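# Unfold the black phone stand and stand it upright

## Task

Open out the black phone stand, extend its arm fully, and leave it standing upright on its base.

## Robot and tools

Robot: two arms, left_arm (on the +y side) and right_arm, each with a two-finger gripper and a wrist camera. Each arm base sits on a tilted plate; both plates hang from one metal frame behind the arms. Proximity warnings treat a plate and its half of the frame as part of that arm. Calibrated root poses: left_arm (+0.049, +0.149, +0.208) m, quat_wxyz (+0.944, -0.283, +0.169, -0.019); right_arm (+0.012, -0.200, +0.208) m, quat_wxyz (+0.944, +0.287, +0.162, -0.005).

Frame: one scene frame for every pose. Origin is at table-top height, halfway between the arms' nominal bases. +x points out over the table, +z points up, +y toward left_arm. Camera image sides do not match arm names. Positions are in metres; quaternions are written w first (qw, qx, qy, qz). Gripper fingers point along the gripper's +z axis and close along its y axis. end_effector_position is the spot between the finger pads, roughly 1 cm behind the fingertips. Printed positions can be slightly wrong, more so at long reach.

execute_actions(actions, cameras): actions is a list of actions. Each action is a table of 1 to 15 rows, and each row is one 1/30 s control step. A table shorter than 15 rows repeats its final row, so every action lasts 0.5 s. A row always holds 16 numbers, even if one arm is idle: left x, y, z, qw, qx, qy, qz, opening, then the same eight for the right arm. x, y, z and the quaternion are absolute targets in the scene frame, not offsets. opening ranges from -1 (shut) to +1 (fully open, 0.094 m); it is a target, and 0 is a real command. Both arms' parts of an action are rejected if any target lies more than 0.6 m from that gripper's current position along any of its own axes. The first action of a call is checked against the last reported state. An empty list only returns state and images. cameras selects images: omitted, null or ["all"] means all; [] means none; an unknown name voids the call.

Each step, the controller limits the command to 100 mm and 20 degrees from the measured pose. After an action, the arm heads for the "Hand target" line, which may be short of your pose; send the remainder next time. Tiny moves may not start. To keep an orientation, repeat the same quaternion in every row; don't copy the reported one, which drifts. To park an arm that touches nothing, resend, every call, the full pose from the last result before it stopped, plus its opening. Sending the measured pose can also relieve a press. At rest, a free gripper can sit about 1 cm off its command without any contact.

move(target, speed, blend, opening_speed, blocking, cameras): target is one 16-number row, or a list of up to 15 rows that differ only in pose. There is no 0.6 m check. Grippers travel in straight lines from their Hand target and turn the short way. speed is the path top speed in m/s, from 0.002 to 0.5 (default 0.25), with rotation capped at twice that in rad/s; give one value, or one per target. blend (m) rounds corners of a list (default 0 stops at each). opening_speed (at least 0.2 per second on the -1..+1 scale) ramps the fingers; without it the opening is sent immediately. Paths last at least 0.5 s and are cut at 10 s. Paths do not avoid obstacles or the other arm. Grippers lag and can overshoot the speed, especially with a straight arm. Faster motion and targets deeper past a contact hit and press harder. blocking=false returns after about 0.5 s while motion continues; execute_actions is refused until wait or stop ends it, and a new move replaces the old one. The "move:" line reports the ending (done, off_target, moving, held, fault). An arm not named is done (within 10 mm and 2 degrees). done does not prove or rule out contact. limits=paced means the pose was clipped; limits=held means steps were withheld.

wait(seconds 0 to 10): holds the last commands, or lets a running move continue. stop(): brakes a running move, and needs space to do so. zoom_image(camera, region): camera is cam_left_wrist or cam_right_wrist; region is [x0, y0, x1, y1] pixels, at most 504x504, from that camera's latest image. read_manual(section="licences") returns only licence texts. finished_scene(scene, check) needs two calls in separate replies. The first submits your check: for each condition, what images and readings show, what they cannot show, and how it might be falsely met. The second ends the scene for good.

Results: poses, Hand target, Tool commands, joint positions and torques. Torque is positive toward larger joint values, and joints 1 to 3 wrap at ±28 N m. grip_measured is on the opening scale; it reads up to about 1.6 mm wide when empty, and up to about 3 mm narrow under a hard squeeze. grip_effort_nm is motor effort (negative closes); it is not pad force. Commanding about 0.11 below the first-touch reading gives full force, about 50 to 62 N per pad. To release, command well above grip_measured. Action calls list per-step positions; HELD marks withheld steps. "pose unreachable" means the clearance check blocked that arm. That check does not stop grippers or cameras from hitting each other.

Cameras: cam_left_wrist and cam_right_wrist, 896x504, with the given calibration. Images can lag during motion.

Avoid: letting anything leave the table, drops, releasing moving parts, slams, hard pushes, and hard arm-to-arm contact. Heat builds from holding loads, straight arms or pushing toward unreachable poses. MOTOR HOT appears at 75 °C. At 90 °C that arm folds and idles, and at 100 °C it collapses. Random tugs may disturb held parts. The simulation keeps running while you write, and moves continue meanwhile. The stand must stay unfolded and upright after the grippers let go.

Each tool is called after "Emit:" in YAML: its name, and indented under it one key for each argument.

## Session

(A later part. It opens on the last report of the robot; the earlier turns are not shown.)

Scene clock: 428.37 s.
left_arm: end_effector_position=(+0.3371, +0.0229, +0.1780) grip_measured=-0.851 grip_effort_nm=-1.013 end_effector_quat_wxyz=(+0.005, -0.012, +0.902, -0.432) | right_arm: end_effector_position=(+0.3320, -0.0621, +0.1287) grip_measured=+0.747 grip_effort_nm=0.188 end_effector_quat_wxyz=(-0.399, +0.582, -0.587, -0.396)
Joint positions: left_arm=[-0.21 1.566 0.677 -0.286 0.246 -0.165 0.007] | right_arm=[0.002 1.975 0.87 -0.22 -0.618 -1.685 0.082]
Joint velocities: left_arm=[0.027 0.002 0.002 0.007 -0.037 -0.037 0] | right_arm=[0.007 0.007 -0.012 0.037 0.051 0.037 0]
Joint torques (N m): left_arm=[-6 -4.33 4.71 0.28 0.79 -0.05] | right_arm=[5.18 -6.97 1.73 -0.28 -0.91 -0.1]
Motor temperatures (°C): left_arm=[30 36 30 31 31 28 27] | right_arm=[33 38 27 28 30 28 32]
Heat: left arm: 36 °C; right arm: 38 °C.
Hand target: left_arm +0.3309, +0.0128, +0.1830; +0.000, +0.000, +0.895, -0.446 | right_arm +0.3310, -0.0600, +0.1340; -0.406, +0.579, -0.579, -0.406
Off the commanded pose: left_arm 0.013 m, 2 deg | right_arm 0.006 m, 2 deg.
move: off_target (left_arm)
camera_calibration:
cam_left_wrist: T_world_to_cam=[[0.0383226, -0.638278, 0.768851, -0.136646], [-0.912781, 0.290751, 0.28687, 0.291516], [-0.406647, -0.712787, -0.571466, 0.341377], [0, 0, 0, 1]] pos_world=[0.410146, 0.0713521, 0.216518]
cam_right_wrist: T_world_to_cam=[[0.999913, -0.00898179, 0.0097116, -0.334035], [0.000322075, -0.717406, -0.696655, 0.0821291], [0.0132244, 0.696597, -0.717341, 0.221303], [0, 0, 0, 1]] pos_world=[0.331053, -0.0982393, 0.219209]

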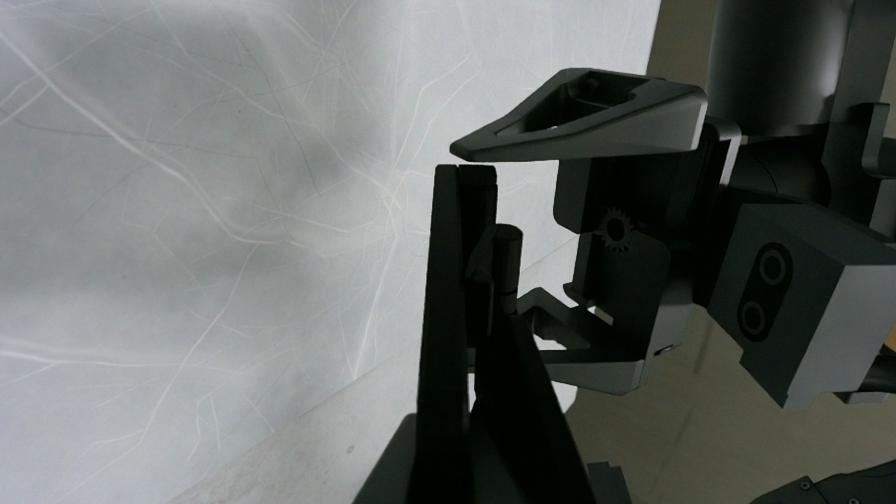

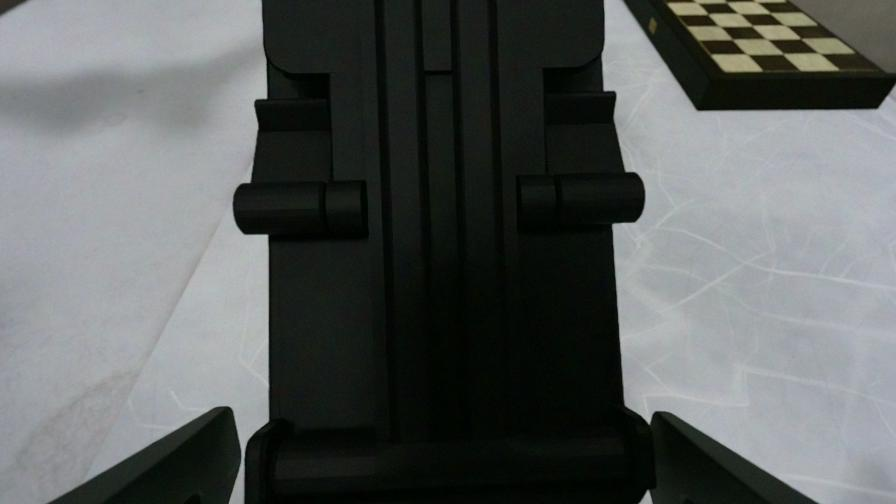

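Emit:
move:
  target:
    - [0.331,0.0125,0.183,0,0,0.8949,-0.4462,-0.9,0.331,-0.13,0.159,0.4056,-0.579,0.579,0.4056,0.75]
    - [0.331,0.0125,0.183,0,0,0.8949,-0.4462,-0.9,0.331,-0.18,0.22,0.4056,-0.579,0.579,0.4056,0.75]
  speed: 0.12
  cameras: ["cam_right_wrist"]

Emit:
move:
  target: [0.331,0.05,0.19,0,0,0.7071,-0.7071,-0.9,0.331,-0.18,0.22,0.4056,-0.579,0.579,0.4056,0.75]
  speed: 0.1

Scene clock: 439.50 s.
left_arm: end_effector_position=(+0.3370, +0.0227, +0.1782) grip_measured=-0.851 grip_effort_nm=-1.013 end_effector_quat_wxyz=(+0.005, -0.012, +0.902, -0.432) | right_arm: end_effector_position=(+0.3250, -0.1759, +0.2116) grip_measured=+0.747 grip_effort_nm=0.178 end_effector_quat_wxyz=(-0.391, +0.584, -0.584, -0.407)
Joint positions: left_arm=[-0.21 1.566 0.676 -0.286 0.247 -0.165 0.007] | right_arm=[-0.187 1.606 1.02 -0.908 -0.646 -1.926 0.082]
Joint velocities: left_arm=[0.002 0.027 -0.002 -0.037 -0.007 -0.007 0.001] | right_arm=[-0.002 0.002 -0.012 -0.081 -0.066 0.037 -0.001]
Joint torques (N m): left_arm=[-6.02 -4.33 4.72 0.27 0.75 -0.06] | right_arm=[2.95 -8.65 3.25 -0.77 -0.85 -0.08]
Motor temperatures (°C): left_arm=[30 36 30 31 31 28 27] | right_arm=[32 38 27 28 30 28 31]
Heat: left arm: 36 °C; right arm: 38 °C.
Hand target: left_arm +0.3308, +0.0128, +0.1831; +0.000, +0.000, +0.895, -0.446 | right_arm +0.3281, -0.1798, +0.2206; -0.405, +0.580, -0.580, -0.404
Off the commanded pose: left_arm 0.013 m, 2 deg | right_arm 0.011 m, 2 deg.
move: off_target (left_arm, right_arm)
camera_calibration:
cam_right_wrist: T_world_to_cam=[[0.999893, 0.0115475, -0.00892875, -0.321329], [0.00199972, -0.71429, -0.699847, 0.0589614], [-0.0144592, 0.699755, -0.714237, 0.369024], [0, 0, 0, 1]] pos_world=[0.326512, -0.2124, 0.301965]
Images, in order (width x height): cam_right_wrist 896x504.

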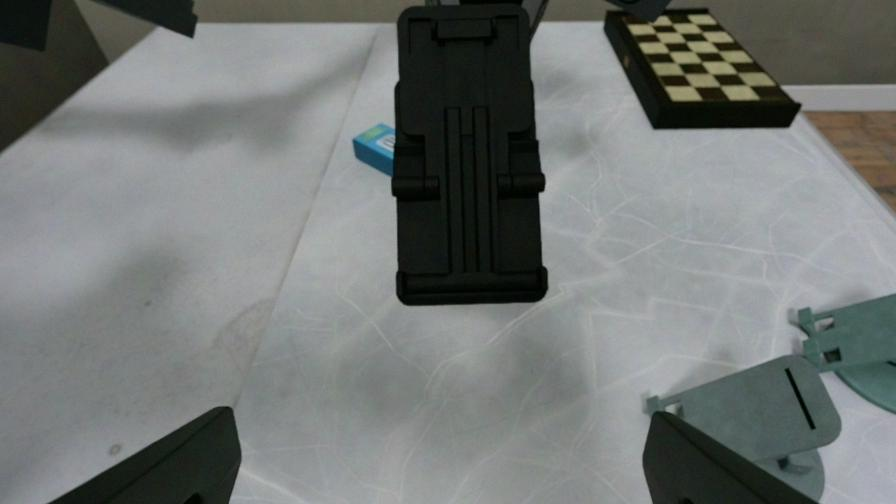

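Scene clock: 443.53 s.
left_arm: end_effector_position=(+0.3269, +0.0504, +0.1851) grip_measured=-0.851 grip_effort_nm=-1.018 end_effector_quat_wxyz=(+0.002, +0.010, +0.723, -0.691) | right_arm: end_effector_position=(+0.3277, -0.1774, +0.2132) grip_measured=+0.747 grip_effort_nm=0.193 end_effector_quat_wxyz=(-0.394, +0.585, -0.583, -0.405)
Joint positions: left_arm=[0.218 1.851 0.82 -0.619 0.968 0.516 0.007] | right_arm=[-0.187 1.606 1.031 -0.915 -0.648 -1.93 0.082]
Joint velocities: left_arm=[-0.012 0.017 -0.022 0.007 -0.051 0.022 0] | right_arm=[-0.002 0.007 0.002 -0.007 -0.022 -0.007 0]
Joint torques (N m): left_arm=[-3.23 -5.08 3.08 -1.16 0.91 0.13] | right_arm=[2.82 -7.5 3.49 -0.73 -0.89 -0.13]
Motor temperatures (°C): left_arm=[29 36 30 31 31 28 28] | right_arm=[32 38 27 28 30 28 31]
Heat: left arm: 36 °C; right arm: 38 °C.
Hand target: left_arm +0.3277, +0.0493, +0.1871; +0.000, +0.001, +0.709, -0.705 | right_arm +0.3309, -0.1801, +0.2200; -0.406, +0.579, -0.579, -0.405
Off the commanded pose: left_arm 0.006 m, 3 deg | right_arm 0.008 m, 2 deg.
move: off_target (left_arm)
camera_calibration:
cam_left_wrist: T_world_to_cam=[[0.00300129, -0.0598065, 0.998205, -0.184171], [-0.900604, 0.433693, 0.0286921, 0.308812], [-0.434631, -0.899074, -0.0525603, 0.283311], [0, 0, 0, 1]] pos_world=[0.401806, 0.109773, 0.189871]
cam_right_wrist: T_world_to_cam=[[0.999949, 0.00997833, -0.00167506, -0.325816], [0.00595085, -0.713894, -0.700229, 0.0579002], [-0.00818293, 0.700183, -0.713917, 0.369234], [0, 0, 0, 1]] pos_world=[0.328476, -0.213946, 0.3036]

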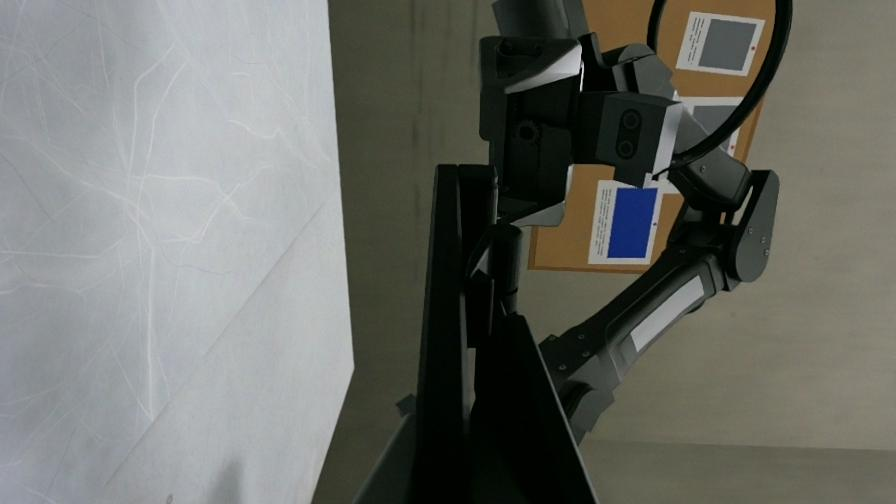

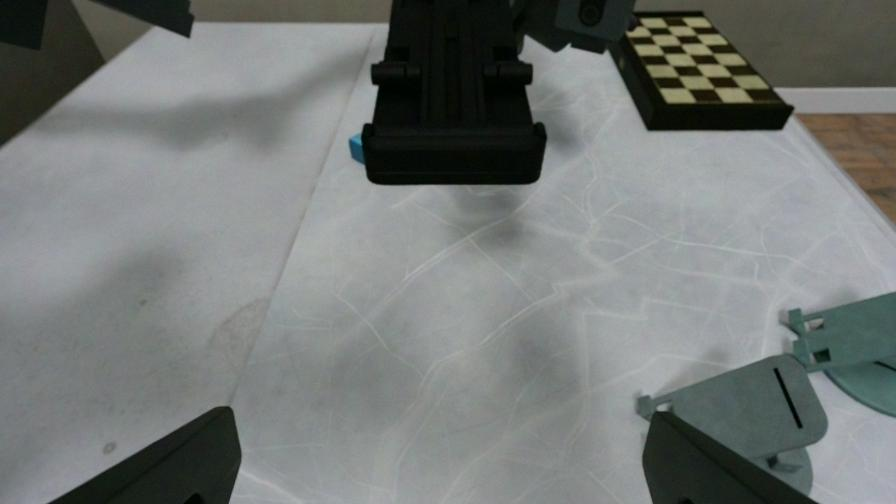

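Emit:
move:
  target:
    - [0.331,0.05,0.19,0,0,0.7071,-0.7071,-0.9,0.331,-0.15,0.3,0.0308,0.7064,0.7064,-0.0308,0.75]
  speed: 0.15

Scene clock: 461.13 s.
left_arm: end_effector_position=(+0.3285, +0.0509, +0.1867) grip_measured=-0.851 grip_effort_nm=-1.018 end_effector_quat_wxyz=(+0.003, +0.009, +0.720, -0.694) | right_arm: end_effector_position=(+0.3303, -0.1540, +0.2934) grip_measured=+0.747 grip_effort_nm=0.178 end_effector_quat_wxyz=(+0.244, +0.940, +0.147, +0.190)
Joint positions: left_arm=[0.218 1.851 0.826 -0.627 0.975 0.517 0.007] | right_arm=[0.968 1.973 1.241 -1.555 1.182 -2.078 0.082]
Joint velocities: left_arm=[-0.017 -0.012 0.012 -0.037 -0.007 0.007 -0.001] | right_arm=[0.012 -0.017 -0.002 -0.022 0.037 -0.051 0]
Joint torques (N m): left_arm=[-3.52 -5.49 3.51 -1.15 0.93 0.01] | right_arm=[6.74 -2.95 3.04 -0.57 0.46 -0.13]
Motor temperatures (°C): left_arm=[29 36 30 31 31 28 28] | right_arm=[33 36 28 28 30 28 31]
Heat: left arm: 36 °C; right arm: 36 °C.
Hand target: left_arm +0.3308, +0.0500, +0.1898; +0.000, +0.000, +0.708, -0.706 | right_arm +0.3272, -0.1505, +0.2926; +0.258, +0.930, +0.178, +0.192
Off the commanded pose: left_arm 0.004 m, 2 deg | right_arm 0.008 m, 79 deg.
joint sent to its limit (right arm) — joint 4 (wrist pitch), lower limit; joint 6 (wrist roll), lower limit.
move: off_target (right_arm; path cut at 10 s); limits=paced
camera_calibration:
cam_left_wrist: T_world_to_cam=[[0.00422555, -0.0531746, 0.998576, -0.186603], [-0.901527, 0.431892, 0.0268133, 0.310693], [-0.432703, -0.900357, -0.0461133, 0.282836], [0, 0, 0, 1]] pos_world=[0.403271, 0.110545, 0.191049]
cam_right_wrist: T_world_to_cam=[[-0.192998, 0.836958, -0.512107, 0.342593], [0.629318, 0.506018, 0.589835, -0.265827], [0.752802, -0.208441, -0.624373, -0.00747836], [0, 0, 0, 1]] pos_world=[0.239039, -0.153782, 0.327569]

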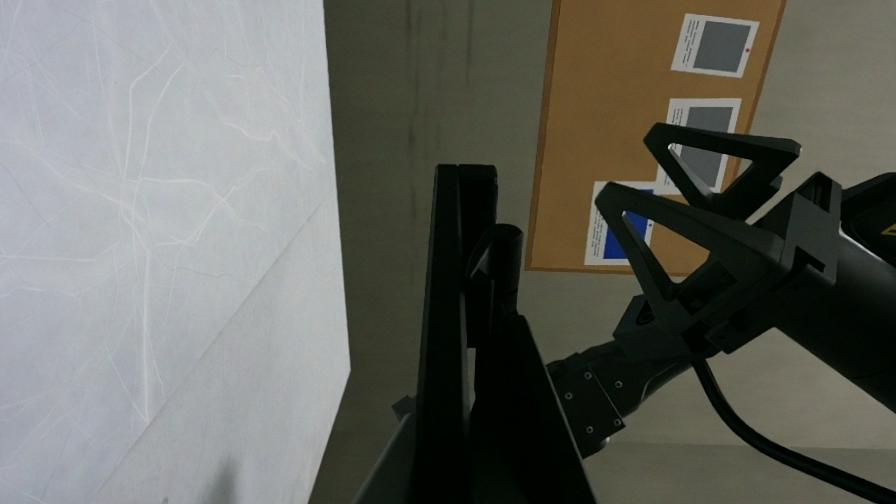

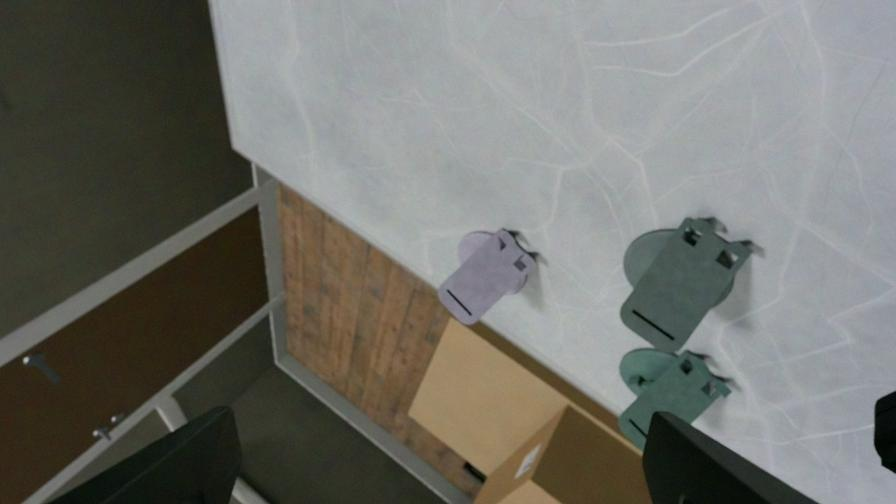

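Emit:
move:
  target: [0.331,0.05,0.19,0,0,0.7071,-0.7071,-0.9,0.331,-0.17,0.28,0,0,0.9239,0.3827,0.75]
  speed: 0.4
  cameras: []

Emit:
move:
  target:
    - [0.331,0.05,0.19,0,0,0.7071,-0.7071,-0.9,0.331,-0.16,0.3,-0.2706,0.6533,0.6533,0.2706,0.75]
  speed: 0.4

Scene clock: 468.70 s.
left_arm: end_effector_position=(+0.3284, +0.0509, +0.1868) grip_measured=-0.851 grip_effort_nm=-1.018 end_effector_quat_wxyz=(+0.002, +0.009, +0.720, -0.694) | right_arm: end_effector_position=(+0.3302, -0.1690, +0.2810) grip_measured=+0.747 grip_effort_nm=0.178 end_effector_quat_wxyz=(+0.353, +0.836, +0.301, +0.293)
Joint positions: left_arm=[0.218 1.851 0.826 -0.628 0.975 0.517 0.007] | right_arm=[0.97 2.006 0.958 -1.559 1.539 -2.078 0.082]
Joint velocities: left_arm=[-0.007 0.012 0.007 0.11 -0.007 -0.007 0] | right_arm=[0.012 -0.012 -0.007 0.051 0.051 -0.095 0.001]
Joint torques (N m): left_arm=[-3.49 -5.45 3.43 -1.14 0.92 0.01] | right_arm=[4.07 -3.63 2.41 -0.81 0.58 -0.16]
Motor temperatures (°C): left_arm=[29 36 30 31 31 28 28] | right_arm=[33 35 28 28 30 28 30]
Heat: left arm: 36 °C; right arm: 35 °C.
Hand target: left_arm +0.3309, +0.0500, +0.1900; +0.000, +0.000, +0.708, -0.707 | right_arm +0.3304, -0.1702, +0.2795; +0.362, +0.826, +0.320, +0.290
Off the commanded pose: left_arm 0.004 m, 2 deg | right_arm 0.002 m, 134 deg; orientation clipped.
joint sent to its limit (right arm) — joint 4 (wrist pitch), lower limit; joint 5 (wrist yaw), upper limit; joint 6 (wrist roll), lower limit. The joint targets are off in orientation, not in position.
move: off_target (right_arm); limits=paced
No camera images: "cameras" was empty.

Scene clock: 470.97 s.
left_arm: end_effector_position=(+0.3284, +0.0509, +0.1868) grip_measured=-0.851 grip_effort_nm=-1.013 end_effector_quat_wxyz=(+0.002, +0.009, +0.720, -0.694) | right_arm: end_effector_position=(+0.3274, -0.1600, +0.2884) grip_measured=+0.747 grip_effort_nm=0.183 end_effector_quat_wxyz=(+0.347, +0.830, +0.308, +0.309)
Joint positions: left_arm=[0.218 1.851 0.826 -0.628 0.975 0.517 0.007] | right_arm=[1.01 2.006 0.958 -1.559 1.539 -2.078 0.082]
Joint velocities: left_arm=[-0.012 -0.007 0.027 -0.081 -0.007 -0.022 -0.001] | right_arm=[-0.002 -0.012 -0.002 0.007 -0.051 0.022 0.001]
Joint torques (N m): left_arm=[-3.49 -5.46 3.51 -1.15 0.91 0.02] | right_arm=[6.13 -6.64 3.77 -0.8 0.6 -0.19]
Motor temperatures (°C): left_arm=[29 36 30 31 31 28 28] | right_arm=[33 35 28 28 30 28 30]
Heat: left arm: 36 °C; right arm: 35 °C.
Hand target: left_arm +0.3309, +0.0500, +0.1899; +0.000, +0.000, +0.708, -0.707 | right_arm +0.3306, -0.1599, +0.2996; +0.344, +0.825, +0.309, +0.325
Off the commanded pose: left_arm 0.004 m, 2 deg | right_arm 0.012 m, 86 deg; orientation clipped.
joint sent to its limit (right arm) — joint 4 (wrist pitch), lower limit; joint 5 (wrist yaw), upper limit; joint 6 (wrist roll), lower limit. The joint targets are off in orientation, not in position.
move: off_target (right_arm); limits=paced
camera_calibration:
cam_left_wrist: T_world_to_cam=[[0.00485872, -0.0526414, 0.998602, -0.186965], [-0.901437, 0.432058, 0.0271619, 0.310515], [-0.432884, -0.900308, -0.0453536, 0.282718], [0, 0, 0, 1]] pos_world=[0.403202, 0.110531, 0.191091]
cam_right_wrist: T_world_to_cam=[[-0.306405, 0.564951, -0.766124, 0.411337], [0.262855, 0.823758, 0.502324, -0.061949], [0.91489, -0.047465, -0.400904, -0.101364], [0, 0, 0, 1]] pos_world=[0.235056, -0.186165, 0.305616]

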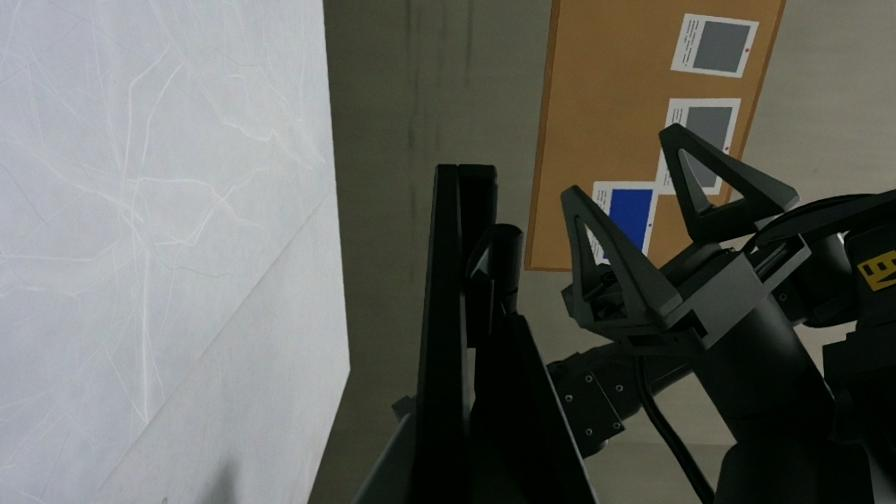

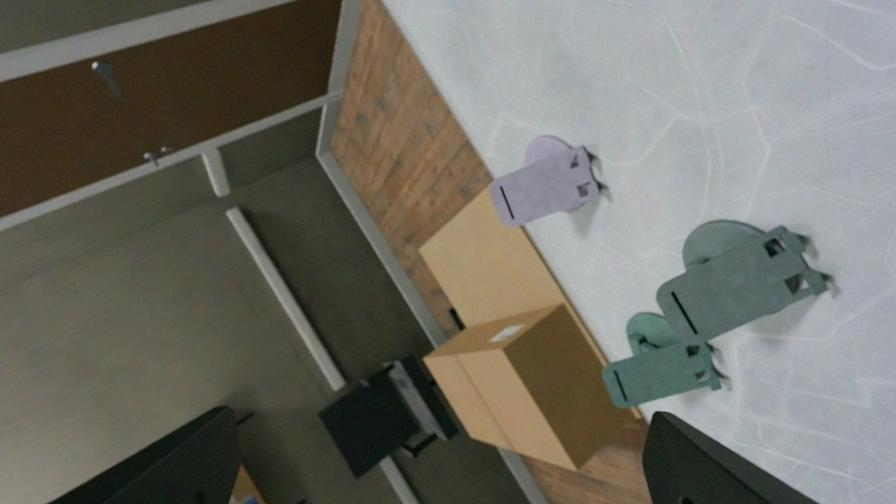

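Emit:
move:
  target: [0.331,0.05,0.19,0,0,0.7071,-0.7071,-0.9,0.331,-0.18,0.24,0.2706,-0.6533,0.6533,0.2706,0.75]
  speed: 0.4
  cameras: []

Scene clock: 477.53 s.
left_arm: end_effector_position=(+0.3284, +0.0509, +0.1869) grip_measured=-0.851 grip_effort_nm=-1.013 end_effector_quat_wxyz=(+0.002, +0.009, +0.720, -0.694) | right_arm: end_effector_position=(+0.3318, -0.1794, +0.2377) grip_measured=+0.748 grip_effort_nm=0.168 end_effector_quat_wxyz=(-0.255, +0.668, -0.647, -0.265)
Joint positions: left_arm=[0.218 1.851 0.826 -0.628 0.976 0.517 0.007] | right_arm=[0.134 1.428 1.053 -0.909 -0.139 -1.571 0.082]
Joint velocities: left_arm=[-0.022 -0.002 -0.012 0.007 0.051 -0.007 0] | right_arm=[-0.007 -0.002 -0.002 0.022 -0.051 0.022 0]
Joint torques (N m): left_arm=[-3.56 -5.46 3.48 -1.14 0.93 -0.01] | right_arm=[3.36 -7.53 2.8 0.19 -0.71 0.07]
Motor temperatures (°C): left_arm=[29 36 30 31 31 28 28] | right_arm=[32 36 28 28 30 28 30]
Heat: left arm: 36 °C; right arm: 36 °C.
Hand target: left_arm +0.3309, +0.0500, +0.1900; +0.000, +0.000, +0.708, -0.707 | right_arm +0.3330, -0.1794, +0.2441; -0.271, +0.658, -0.650, -0.266
Off the commanded pose: left_arm 0.004 m, 2 deg | right_arm 0.002 m, 3 deg.
move: off_target (right_arm)
No camera images: "cameras" was empty.

Emit:
move:
  target:
    - [0.331,0.05,0.19,0,0,0.7071,-0.7071,-0.9,0.331,-0.18,0.26,0.1464,-0.3536,0.8536,0.3536,0.75]
    - [0.331,0.05,0.19,0,0,0.7071,-0.7071,-0.9,0.331,-0.18,0.27,0,0,0.9239,0.3827,0.75]
    - [0.331,0.05,0.19,0,0,0.7071,-0.7071,-0.9,0.331,-0.18,0.28,-0.1464,0.3536,0.8536,0.3536,0.75]
    - [0.331,0.05,0.19,0,0,0.7071,-0.7071,-0.9,0.331,-0.18,0.29,-0.2706,0.6533,0.6533,0.2706,0.75]
  speed: 0.4

Scene clock: 487.13 s.
left_arm: end_effector_position=(+0.3284, +0.0509, +0.1870) grip_measured=-0.851 grip_effort_nm=-1.018 end_effector_quat_wxyz=(+0.002, +0.009, +0.720, -0.694) | right_arm: end_effector_position=(+0.3304, -0.1765, +0.2795) grip_measured=+0.748 grip_effort_nm=0.168 end_effector_quat_wxyz=(-0.277, +0.653, +0.654, +0.265)
Joint positions: left_arm=[0.218 1.851 0.826 -0.629 0.976 0.517 0.007] | right_arm=[0.221 1.373 1.123 -1.013 -0.145 1.683 0.082]
Joint velocities: left_arm=[-0.017 -0.012 0.012 -0.007 0.051 0.051 0.001] | right_arm=[0.007 0.002 -0.017 0.022 -0.051 0.007 0]
Joint torques (N m): left_arm=[-3.56 -5.5 3.47 -1.14 0.9 -0.01] | right_arm=[4.48 -6.54 5.5 -0.04 -0.47 0.1]
Motor temperatures (°C): left_arm=[29 36 30 31 31 28 29] | right_arm=[32 36 28 28 30 28 30]
Heat: left arm: 36 °C; right arm: 36 °C.
Hand target: left_arm +0.3309, +0.0500, +0.1899; +0.000, +0.000, +0.708, -0.707 | right_arm +0.3302, -0.1798, +0.2900; -0.272, +0.653, +0.653, +0.271
Off the commanded pose: left_arm 0.004 m, 2 deg | right_arm 0.011 m, 1 deg.
move: off_target (right_arm)
camera_calibration:
cam_left_wrist: T_world_to_cam=[[0.00549216, -0.0521085, 0.998626, -0.187326], [-0.901346, 0.432224, 0.0275107, 0.310337], [-0.433064, -0.900259, -0.0445939, 0.2826], [0, 0, 0, 1]] pos_world=[0.403134, 0.110517, 0.191134]
cam_right_wrist: T_world_to_cam=[[-0.999762, -0.0178421, 0.0125266, 0.323354], [0.0054201, 0.35313, 0.935559, -0.163808], [-0.0211159, 0.935404, -0.352949, 0.360823], [0, 0, 0, 1]] pos_world=[0.331784, -0.2739, 0.276554]

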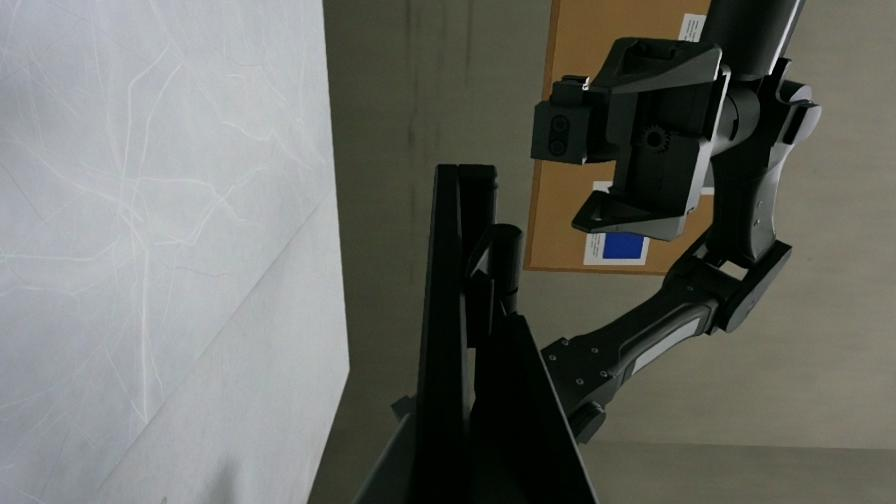

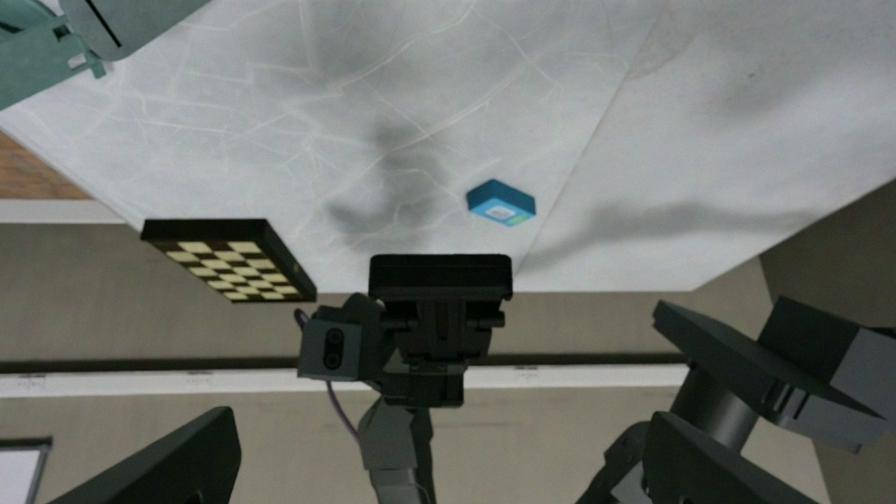

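Emit:
move:
  target:
    - [0.331,0.05,0.19,0,0,0.7071,-0.7071,-0.9,0.333,-0.08,0.31,-0.1531,0.690,0.690,0.1531,0.75]
    - [0.331,0.05,0.19,0,0,0.7071,-0.7071,-0.9,0.333,0.0,0.275,-0.0923,0.701,0.701,0.0923,0.75]
  speed: 0.15

Scene clock: 492.00 s.
left_arm: end_effector_position=(+0.3284, +0.0509, +0.1870) grip_measured=-0.851 grip_effort_nm=-1.013 end_effector_quat_wxyz=(+0.002, +0.009, +0.720, -0.694) | right_arm: end_effector_position=(+0.3347, -0.0065, +0.2734) grip_measured=+0.748 grip_effort_nm=0.164 end_effector_quat_wxyz=(-0.134, +0.621, +0.758, +0.150)
Joint positions: left_arm=[0.218 1.851 0.826 -0.629 0.976 0.517 0.007] | right_arm=[0.805 1.941 1.365 -0.904 0.34 2.092 0.082]
Joint velocities: left_arm=[0.017 0.007 0.012 -0.037 -0.022 -0.037 -0.001] | right_arm=[0.002 -0.007 -0.002 -0.037 -0.037 0.066 0.001]
Joint torques (N m): left_arm=[-3.58 -5.49 3.43 -1.16 0.91 0.01] | right_arm=[7.76 -4.59 5.5 0.58 -0.1 0.09]
Motor temperatures (°C): left_arm=[29 36 30 31 31 28 29] | right_arm=[32 36 28 28 30 28 30]
Heat: left arm: 36 °C; right arm: 36 °C.
Hand target: left_arm +0.3309, +0.0500, +0.1899; +0.000, +0.000, +0.708, -0.707 | right_arm +0.3353, +0.0007, +0.2744; -0.127, +0.620, +0.759, +0.152
Off the commanded pose: left_arm 0.004 m, 2 deg | right_arm 0.007 m, 14 deg.
joint sent to its limit (right arm) — joint 6 (wrist roll), upper limit. The joint targets are off in orientation, not in position.
move: off_target (right_arm)
camera_calibration:
cam_left_wrist: T_world_to_cam=[[0.00549216, -0.0521085, 0.998626, -0.187326], [-0.901346, 0.432224, 0.0275107, 0.310337], [-0.433064, -0.900259, -0.0445939, 0.2826], [0, 0, 0, 1]] pos_world=[0.403134, 0.110517, 0.191134]
cam_right_wrist: T_world_to_cam=[[-0.979184, -0.194074, -0.0594547, 0.342469], [-0.174797, 0.657365, 0.733019, -0.100432], [-0.103176, 0.728153, -0.677604, 0.314686], [0, 0, 0, 1]] pos_world=[0.350253, -0.0966547, 0.307212]

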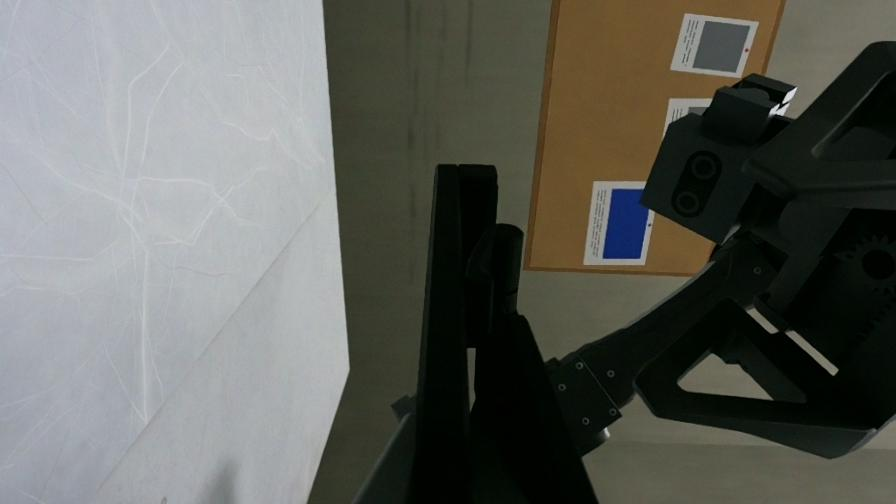

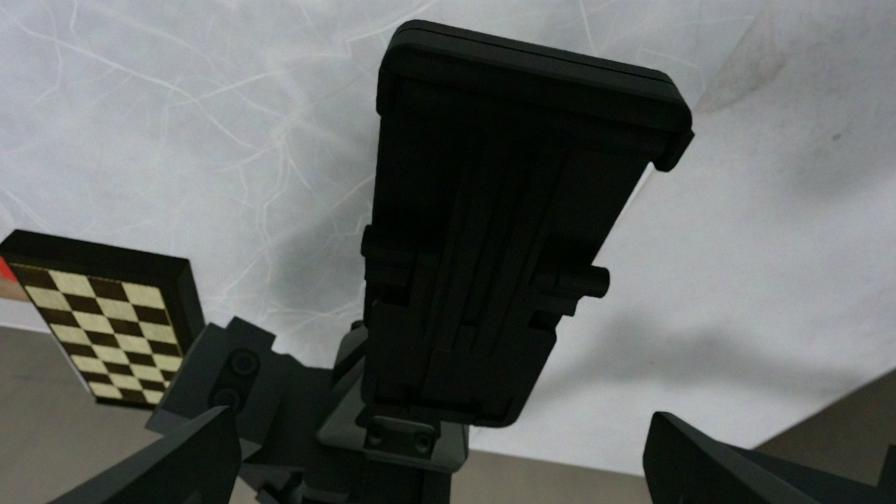

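Emit:
move:
  target: [0.331,0.05,0.19,0,0,0.7071,-0.7071,-0.9,0.324,-0.01,0.28,-0.2706,0.6533,0.6533,0.2706,0.75]
  speed: 0.12

Scene clock: 508.77 s.
left_arm: end_effector_position=(+0.3284, +0.0509, +0.1870) grip_measured=-0.851 grip_effort_nm=-1.013 end_effector_quat_wxyz=(+0.002, +0.009, +0.720, -0.694) | right_arm: end_effector_position=(+0.3246, -0.0075, +0.2757) grip_measured=+0.748 grip_effort_nm=0.168 end_effector_quat_wxyz=(-0.263, +0.649, +0.664, +0.262)
Joint positions: left_arm=[0.218 1.851 0.826 -0.629 0.976 0.517 0.007] | right_arm=[0.676 1.718 1.064 -0.582 0.027 2.092 0.082]
Joint velocities: left_arm=[-0.032 0.007 -0.002 0.037 -0.022 -0.051 0.001] | right_arm=[-0.007 0.002 -0.002 0.051 -0.037 0.007 0]
Joint torques (N m): left_arm=[-3.59 -5.49 3.49 -1.16 0.92 0.01] | right_arm=[4.75 -7.13 3.32 0.82 -0.62 0.11]
Motor temperatures (°C): left_arm=[29 36 30 31 32 28 29] | right_arm=[33 35 29 28 30 28 30]
Heat: left arm: 36 °C; right arm: 35 °C.
Hand target: left_arm +0.3309, +0.0500, +0.1899; +0.000, +0.000, +0.708, -0.707 | right_arm +0.3245, -0.0102, +0.2805; -0.270, +0.652, +0.655, +0.270
Off the commanded pose: left_arm 0.004 m, 2 deg | right_arm 0.005 m, 2 deg.
move: done
camera_calibration:
cam_left_wrist: T_world_to_cam=[[0.00549216, -0.0521085, 0.998626, -0.187326], [-0.901346, 0.432224, 0.0275107, 0.310337], [-0.433064, -0.900259, -0.0445939, 0.2826], [0, 0, 0, 1]] pos_world=[0.403134, 0.110517, 0.191134]
cam_right_wrist: T_world_to_cam=[[-0.999515, -0.0296195, -0.0096406, 0.326636], [-0.0200649, 0.375499, 0.926606, -0.208953], [-0.0238256, 0.926349, -0.375911, 0.208416], [0, 0, 0, 1]] pos_world=[0.327251, -0.10493, 0.275112]

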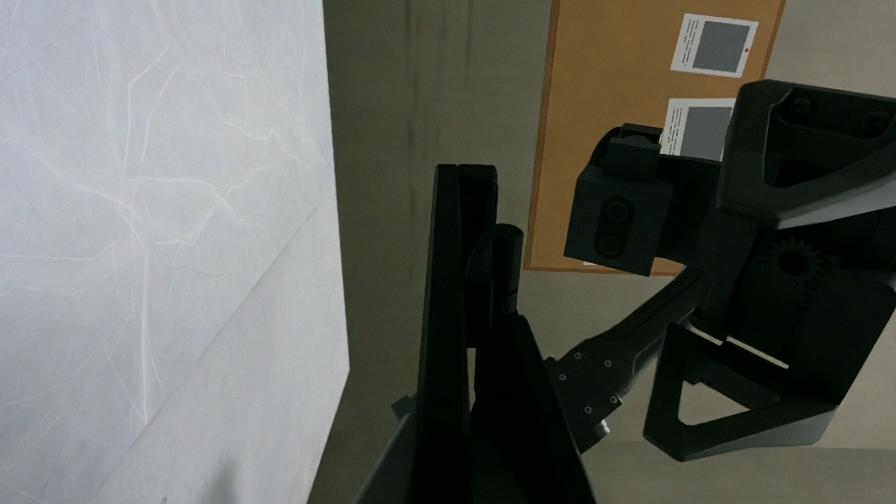

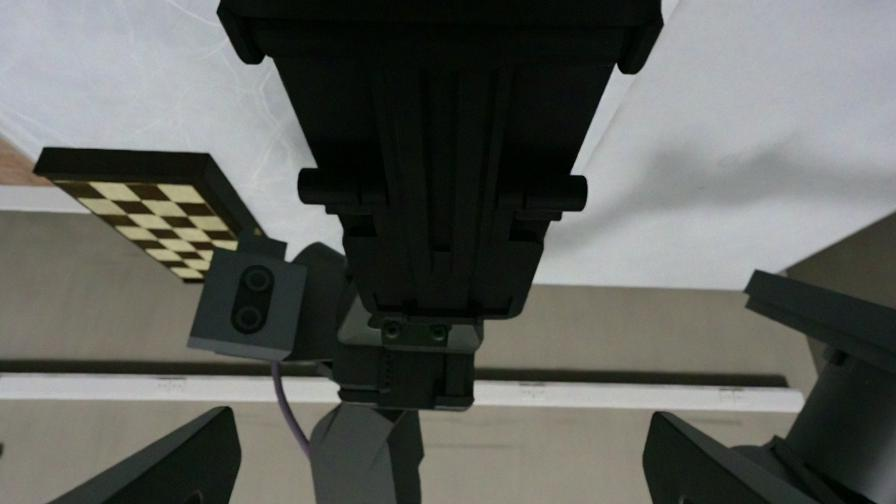

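Emit:
move:
  target: [0.331,0.05,0.19,0,0,0.7071,-0.7071,-0.9,0.324,0.042,0.229,-0.2706,0.6533,0.6533,0.2706,0.75]
  speed: 0.08

Scene clock: 513.00 s.
left_arm: end_effector_position=(+0.3283, +0.0509, +0.1870) grip_measured=-0.851 grip_effort_nm=-1.018 end_effector_quat_wxyz=(+0.002, +0.009, +0.720, -0.694) | right_arm: end_effector_position=(+0.3336, +0.0386, +0.2389) grip_measured=+0.748 grip_effort_nm=0.164 end_effector_quat_wxyz=(-0.258, +0.651, +0.654, +0.284)
Joint positions: left_arm=[0.218 1.851 0.826 -0.629 0.976 0.517 0.007] | right_arm=[0.676 1.893 1.034 -0.329 0.025 2.092 0.082]
Joint velocities: left_arm=[0.012 0.007 0.032 -0.022 0.051 0.007 0] | right_arm=[0.007 -0.007 -0.017 0.007 0.066 0.022 0]
Joint torques (N m): left_arm=[-3.62 -5.44 3.55 -1.15 0.91 0.02] | right_arm=[5.27 -4.11 3.7 0.84 -0.61 0.09]
Motor temperatures (°C): left_arm=[29 36 30 31 32 28 29] | right_arm=[33 35 29 28 30 28 30]
Heat: left arm: 36 °C; right arm: 35 °C.
Hand target: left_arm +0.3309, +0.0500, +0.1900; +0.000, +0.000, +0.708, -0.707 | right_arm +0.3252, +0.0420, +0.2293; -0.271, +0.652, +0.654, +0.271
Off the commanded pose: left_arm 0.004 m, 2 deg | right_arm 0.014 m, 2 deg.
joint sent to its limit (right arm) — joint 6 (wrist roll), upper limit. The joint targets still meet the commanded pose.
move: off_target (right_arm)
camera_calibration:
cam_left_wrist: T_world_to_cam=[[0.00580604, -0.0520096, 0.99863, -0.187466], [-0.901262, 0.432385, 0.027759, 0.310202], [-0.433236, -0.900188, -0.0443638, 0.282586], [0, 0, 0, 1]] pos_world=[0.403089, 0.110504, 0.191135]
cam_right_wrist: T_world_to_cam=[[-0.99926, 0.000164723, -0.0384645, 0.342274], [-0.0359575, 0.35113, 0.935636, -0.187892], [0.0136601, 0.936327, -0.350864, 0.133223], [0, 0, 0, 1]] pos_world=[0.333445, -0.0588226, 0.235707]

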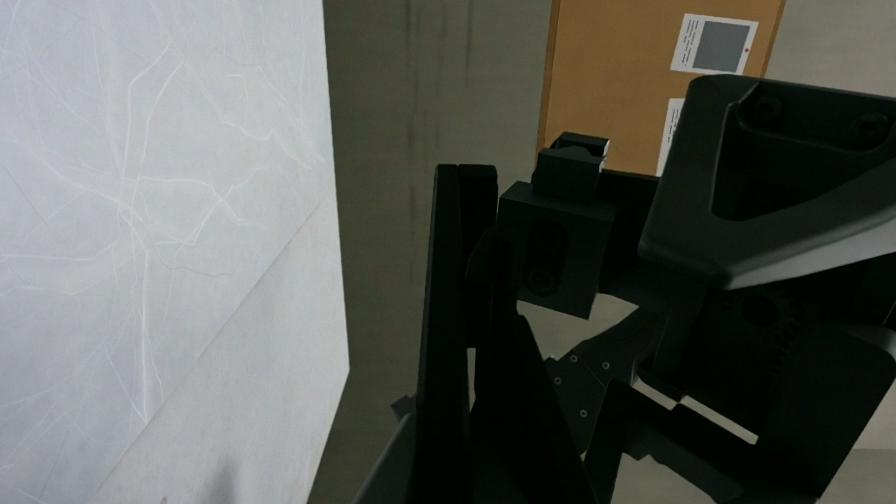

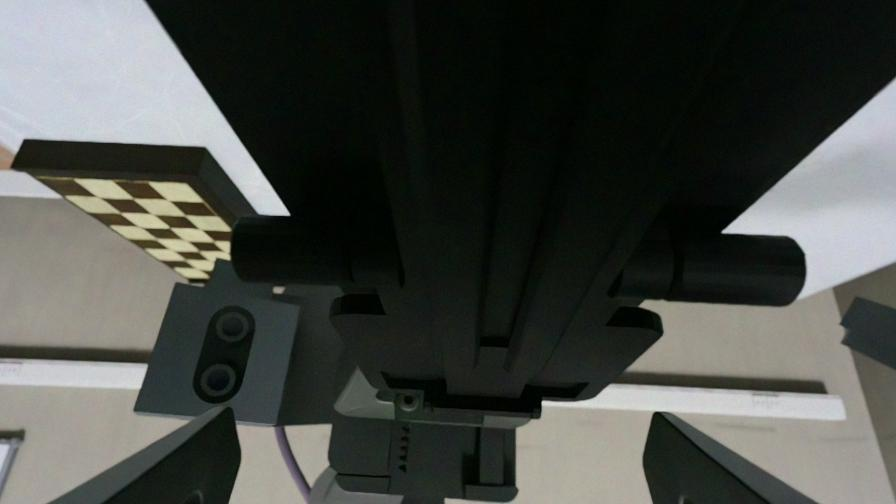

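Emit:
move:
  target: [0.331,0.05,0.19,0,0,0.7071,-0.7071,-0.9,0.326,-0.02,0.3,-0.2706,0.6533,0.6533,0.2706,0.75]
  speed: 0.1
  cameras: []

Emit:
move:
  target: [0.331,0.015,0.195,0,0,0.8949,-0.4462,-0.9,0.326,-0.12,0.3,-0.2706,0.6533,0.6533,0.2706,0.75]
  speed: 0.12

Scene clock: 519.87 s.
left_arm: end_effector_position=(+0.3283, +0.0509, +0.1870) grip_measured=-0.851 grip_effort_nm=-1.013 end_effector_quat_wxyz=(+0.002, +0.009, +0.720, -0.694) | right_arm: end_effector_position=(+0.3268, -0.0190, +0.2902) grip_measured=+0.748 grip_effort_nm=0.159 end_effector_quat_wxyz=(-0.263, +0.649, +0.660, +0.271)
Joint positions: left_arm=[0.218 1.851 0.826 -0.629 0.976 0.517 0.007] | right_arm=[0.676 1.665 1.074 -0.627 0.022 2.092 0.082]
Joint velocities: left_arm=[0.017 -0.002 -0.017 -0.037 0.037 0.037 -0.001] | right_arm=[-0.022 -0.002 -0.007 0.007 -0.051 -0.022 -0.001]
Joint torques (N m): left_arm=[-3.54 -5.44 3.47 -1.15 0.91 0.01] | right_arm=[5.67 -6.15 5.5 0.48 -0.55 0.1]
Motor temperatures (°C): left_arm=[29 36 30 31 32 28 29] | right_arm=[33 35 28 28 30 28 30]
Heat: left arm: 36 °C; right arm: 35 °C.
Hand target: left_arm +0.3309, +0.0500, +0.1899; +0.000, +0.000, +0.708, -0.707 | right_arm +0.3245, -0.0206, +0.2996; -0.272, +0.646, +0.658, +0.274
Off the commanded pose: left_arm 0.004 m, 2 deg | right_arm 0.010 m, 1 deg.
joint sent to its limit (right arm) — joint 6 (wrist roll), upper limit. The joint targets still meet the commanded pose.
move: done
No camera images: "cameras" was empty.

Scene clock: 523.23 s.
left_arm: end_effector_position=(+0.3292, +0.0190, +0.1857) grip_measured=-0.852 grip_effort_nm=-1.018 end_effector_quat_wxyz=(-0.015, -0.009, +0.899, -0.437) | right_arm: end_effector_position=(+0.3299, -0.1164, +0.2954) grip_measured=+0.748 grip_effort_nm=0.164 end_effector_quat_wxyz=(-0.261, +0.659, +0.652, +0.270)
Joint positions: left_arm=[-0.233 1.559 0.688 -0.336 0.255 -0.19 0.007] | right_arm=[0.46 1.423 1.074 -0.864 -0.044 1.913 0.082]
Joint velocities: left_arm=[0.012 0.002 -0.007 0.007 -0.066 -0.007 0] | right_arm=[-0.012 -0.002 0.002 0.007 0.051 -0.007 -0.001]
Joint torques (N m): left_arm=[-5.82 -6.93 6 0.14 0.66 -0.04] | right_arm=[3.45 -5.83 4.18 0.25 -0.64 -0.13]
Motor temperatures (°C): left_arm=[29 37 30 31 32 28 29] | right_arm=[32 36 28 28 30 28 30]
Heat: left arm: 37 °C; right arm: 36 °C.
Hand target: left_arm +0.3341, +0.0155, +0.1979; +0.000, -0.002, +0.894, -0.449 | right_arm +0.3244, -0.1202, +0.2997; -0.268, +0.654, +0.653, +0.271
Off the commanded pose: left_arm 0.010 m, 2 deg | right_arm 0.007 m, 1 deg.
move: done
camera_calibration:
cam_left_wrist: T_world_to_cam=[[0.0497951, -0.62969, 0.775249, -0.149889], [-0.895948, 0.314851, 0.313283, 0.272367], [-0.441359, -0.710183, -0.548492, 0.346837], [0, 0, 0, 1]] pos_world=[0.40457, 0.0661788, 0.22111]
cam_right_wrist: T_world_to_cam=[[-0.999936, 0.00429752, -0.0104198, 0.333221], [-0.00810663, 0.368073, 0.929762, -0.19201], [0.00783091, 0.929787, -0.368015, 0.304488], [0, 0, 0, 1]] pos_world=[0.329259, -0.213867, 0.294051]

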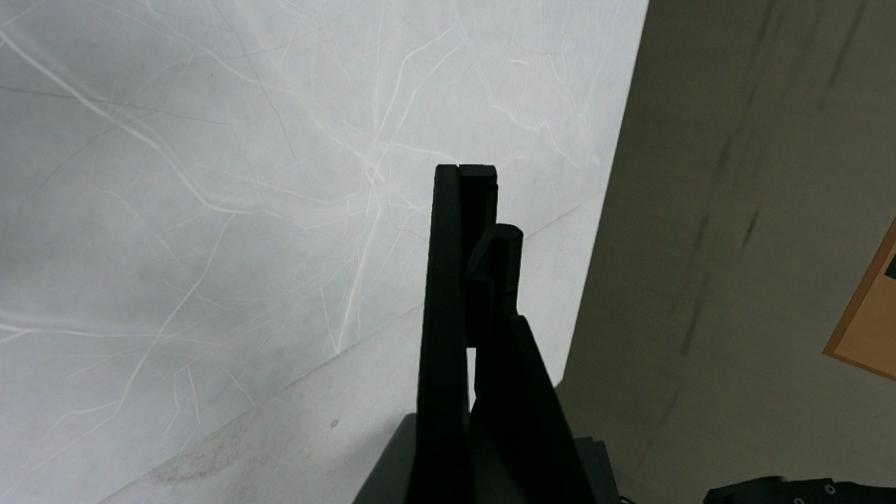

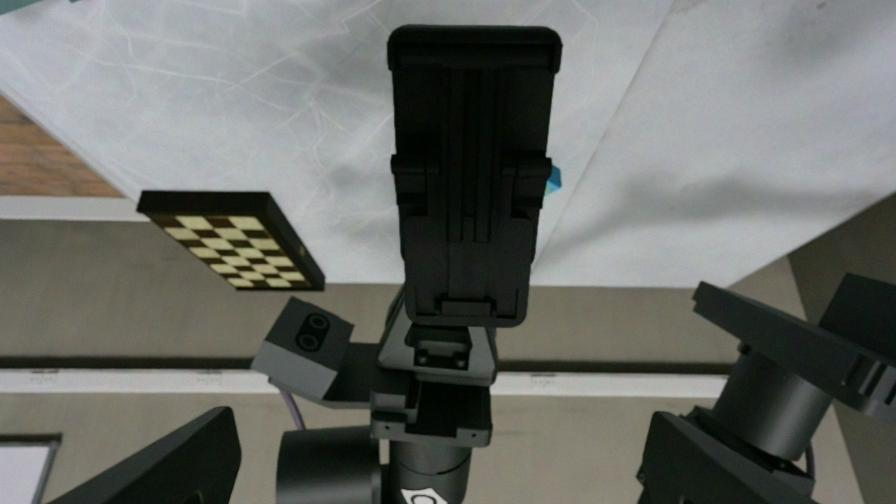

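Emit:
move:
  target: [0.331,0.015,0.195,0,0,0.8949,-0.4462,-0.9,0.318,-0.04,0.252,-0.2706,0.6533,0.6533,0.2706,0.75]
  speed: 0.12

Scene clock: 530.13 s.
left_arm: end_effector_position=(+0.3302, +0.0195, +0.1849) grip_measured=-0.852 grip_effort_nm=-1.013 end_effector_quat_wxyz=(-0.012, -0.010, +0.901, -0.435) | right_arm: end_effector_position=(+0.3265, -0.0453, +0.2568) grip_measured=+0.748 grip_effort_nm=0.164 end_effector_quat_wxyz=(-0.270, +0.655, +0.648, +0.280)
Joint positions: left_arm=[-0.233 1.559 0.688 -0.333 0.249 -0.191 0.007] | right_arm=[0.54 1.605 0.952 -0.544 -0.042 1.987 0.082]
Joint velocities: left_arm=[-0.022 0.002 -0.007 0.051 0.022 -0.066 -0.001] | right_arm=[0.002 0.002 -0.007 -0.007 0.007 0.007 0]
Joint torques (N m): left_arm=[-5.96 -6.93 4.88 0.28 0.63 0.02] | right_arm=[5.9 -3.3 3.58 0.74 -0.33 0.08]
Motor temperatures (°C): left_arm=[29 38 30 31 31 28 29] | right_arm=[32 36 28 28 30 28 30]
Heat: left arm: 38 °C; right arm: 36 °C.
Hand target: left_arm +0.3309, +0.0150, +0.1950; +0.000, +0.000, +0.895, -0.446 | right_arm +0.3197, -0.0396, +0.2521; -0.272, +0.653, +0.653, +0.270
Off the commanded pose: left_arm 0.011 m, 2 deg | right_arm 0.011 m, 1 deg.
move: off_target (left_arm, right_arm)
camera_calibration:
cam_left_wrist: T_world_to_cam=[[0.049301, -0.633782, 0.771939, -0.148145], [-0.897849, 0.31045, 0.31223, 0.274225], [-0.437534, -0.708478, -0.553735, 0.346945], [0, 0, 0, 1]] pos_world=[0.405316, 0.0667782, 0.220853]
cam_right_wrist: T_world_to_cam=[[-0.999911, 0.00428864, -0.012605, 0.329598], [-0.0103896, 0.340733, 0.940103, -0.185388], [0.0083267, 0.94015, -0.340658, 0.217495], [0, 0, 0, 1]] pos_world=[0.325831, -0.142724, 0.25253]

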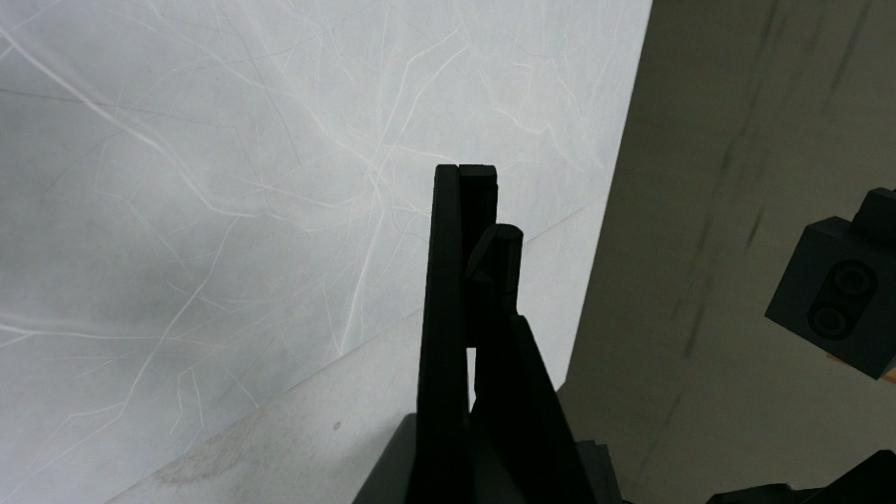

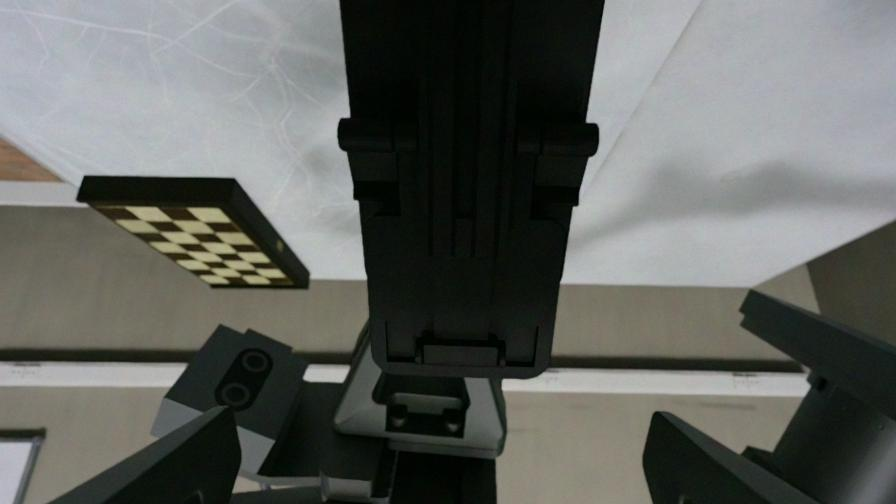

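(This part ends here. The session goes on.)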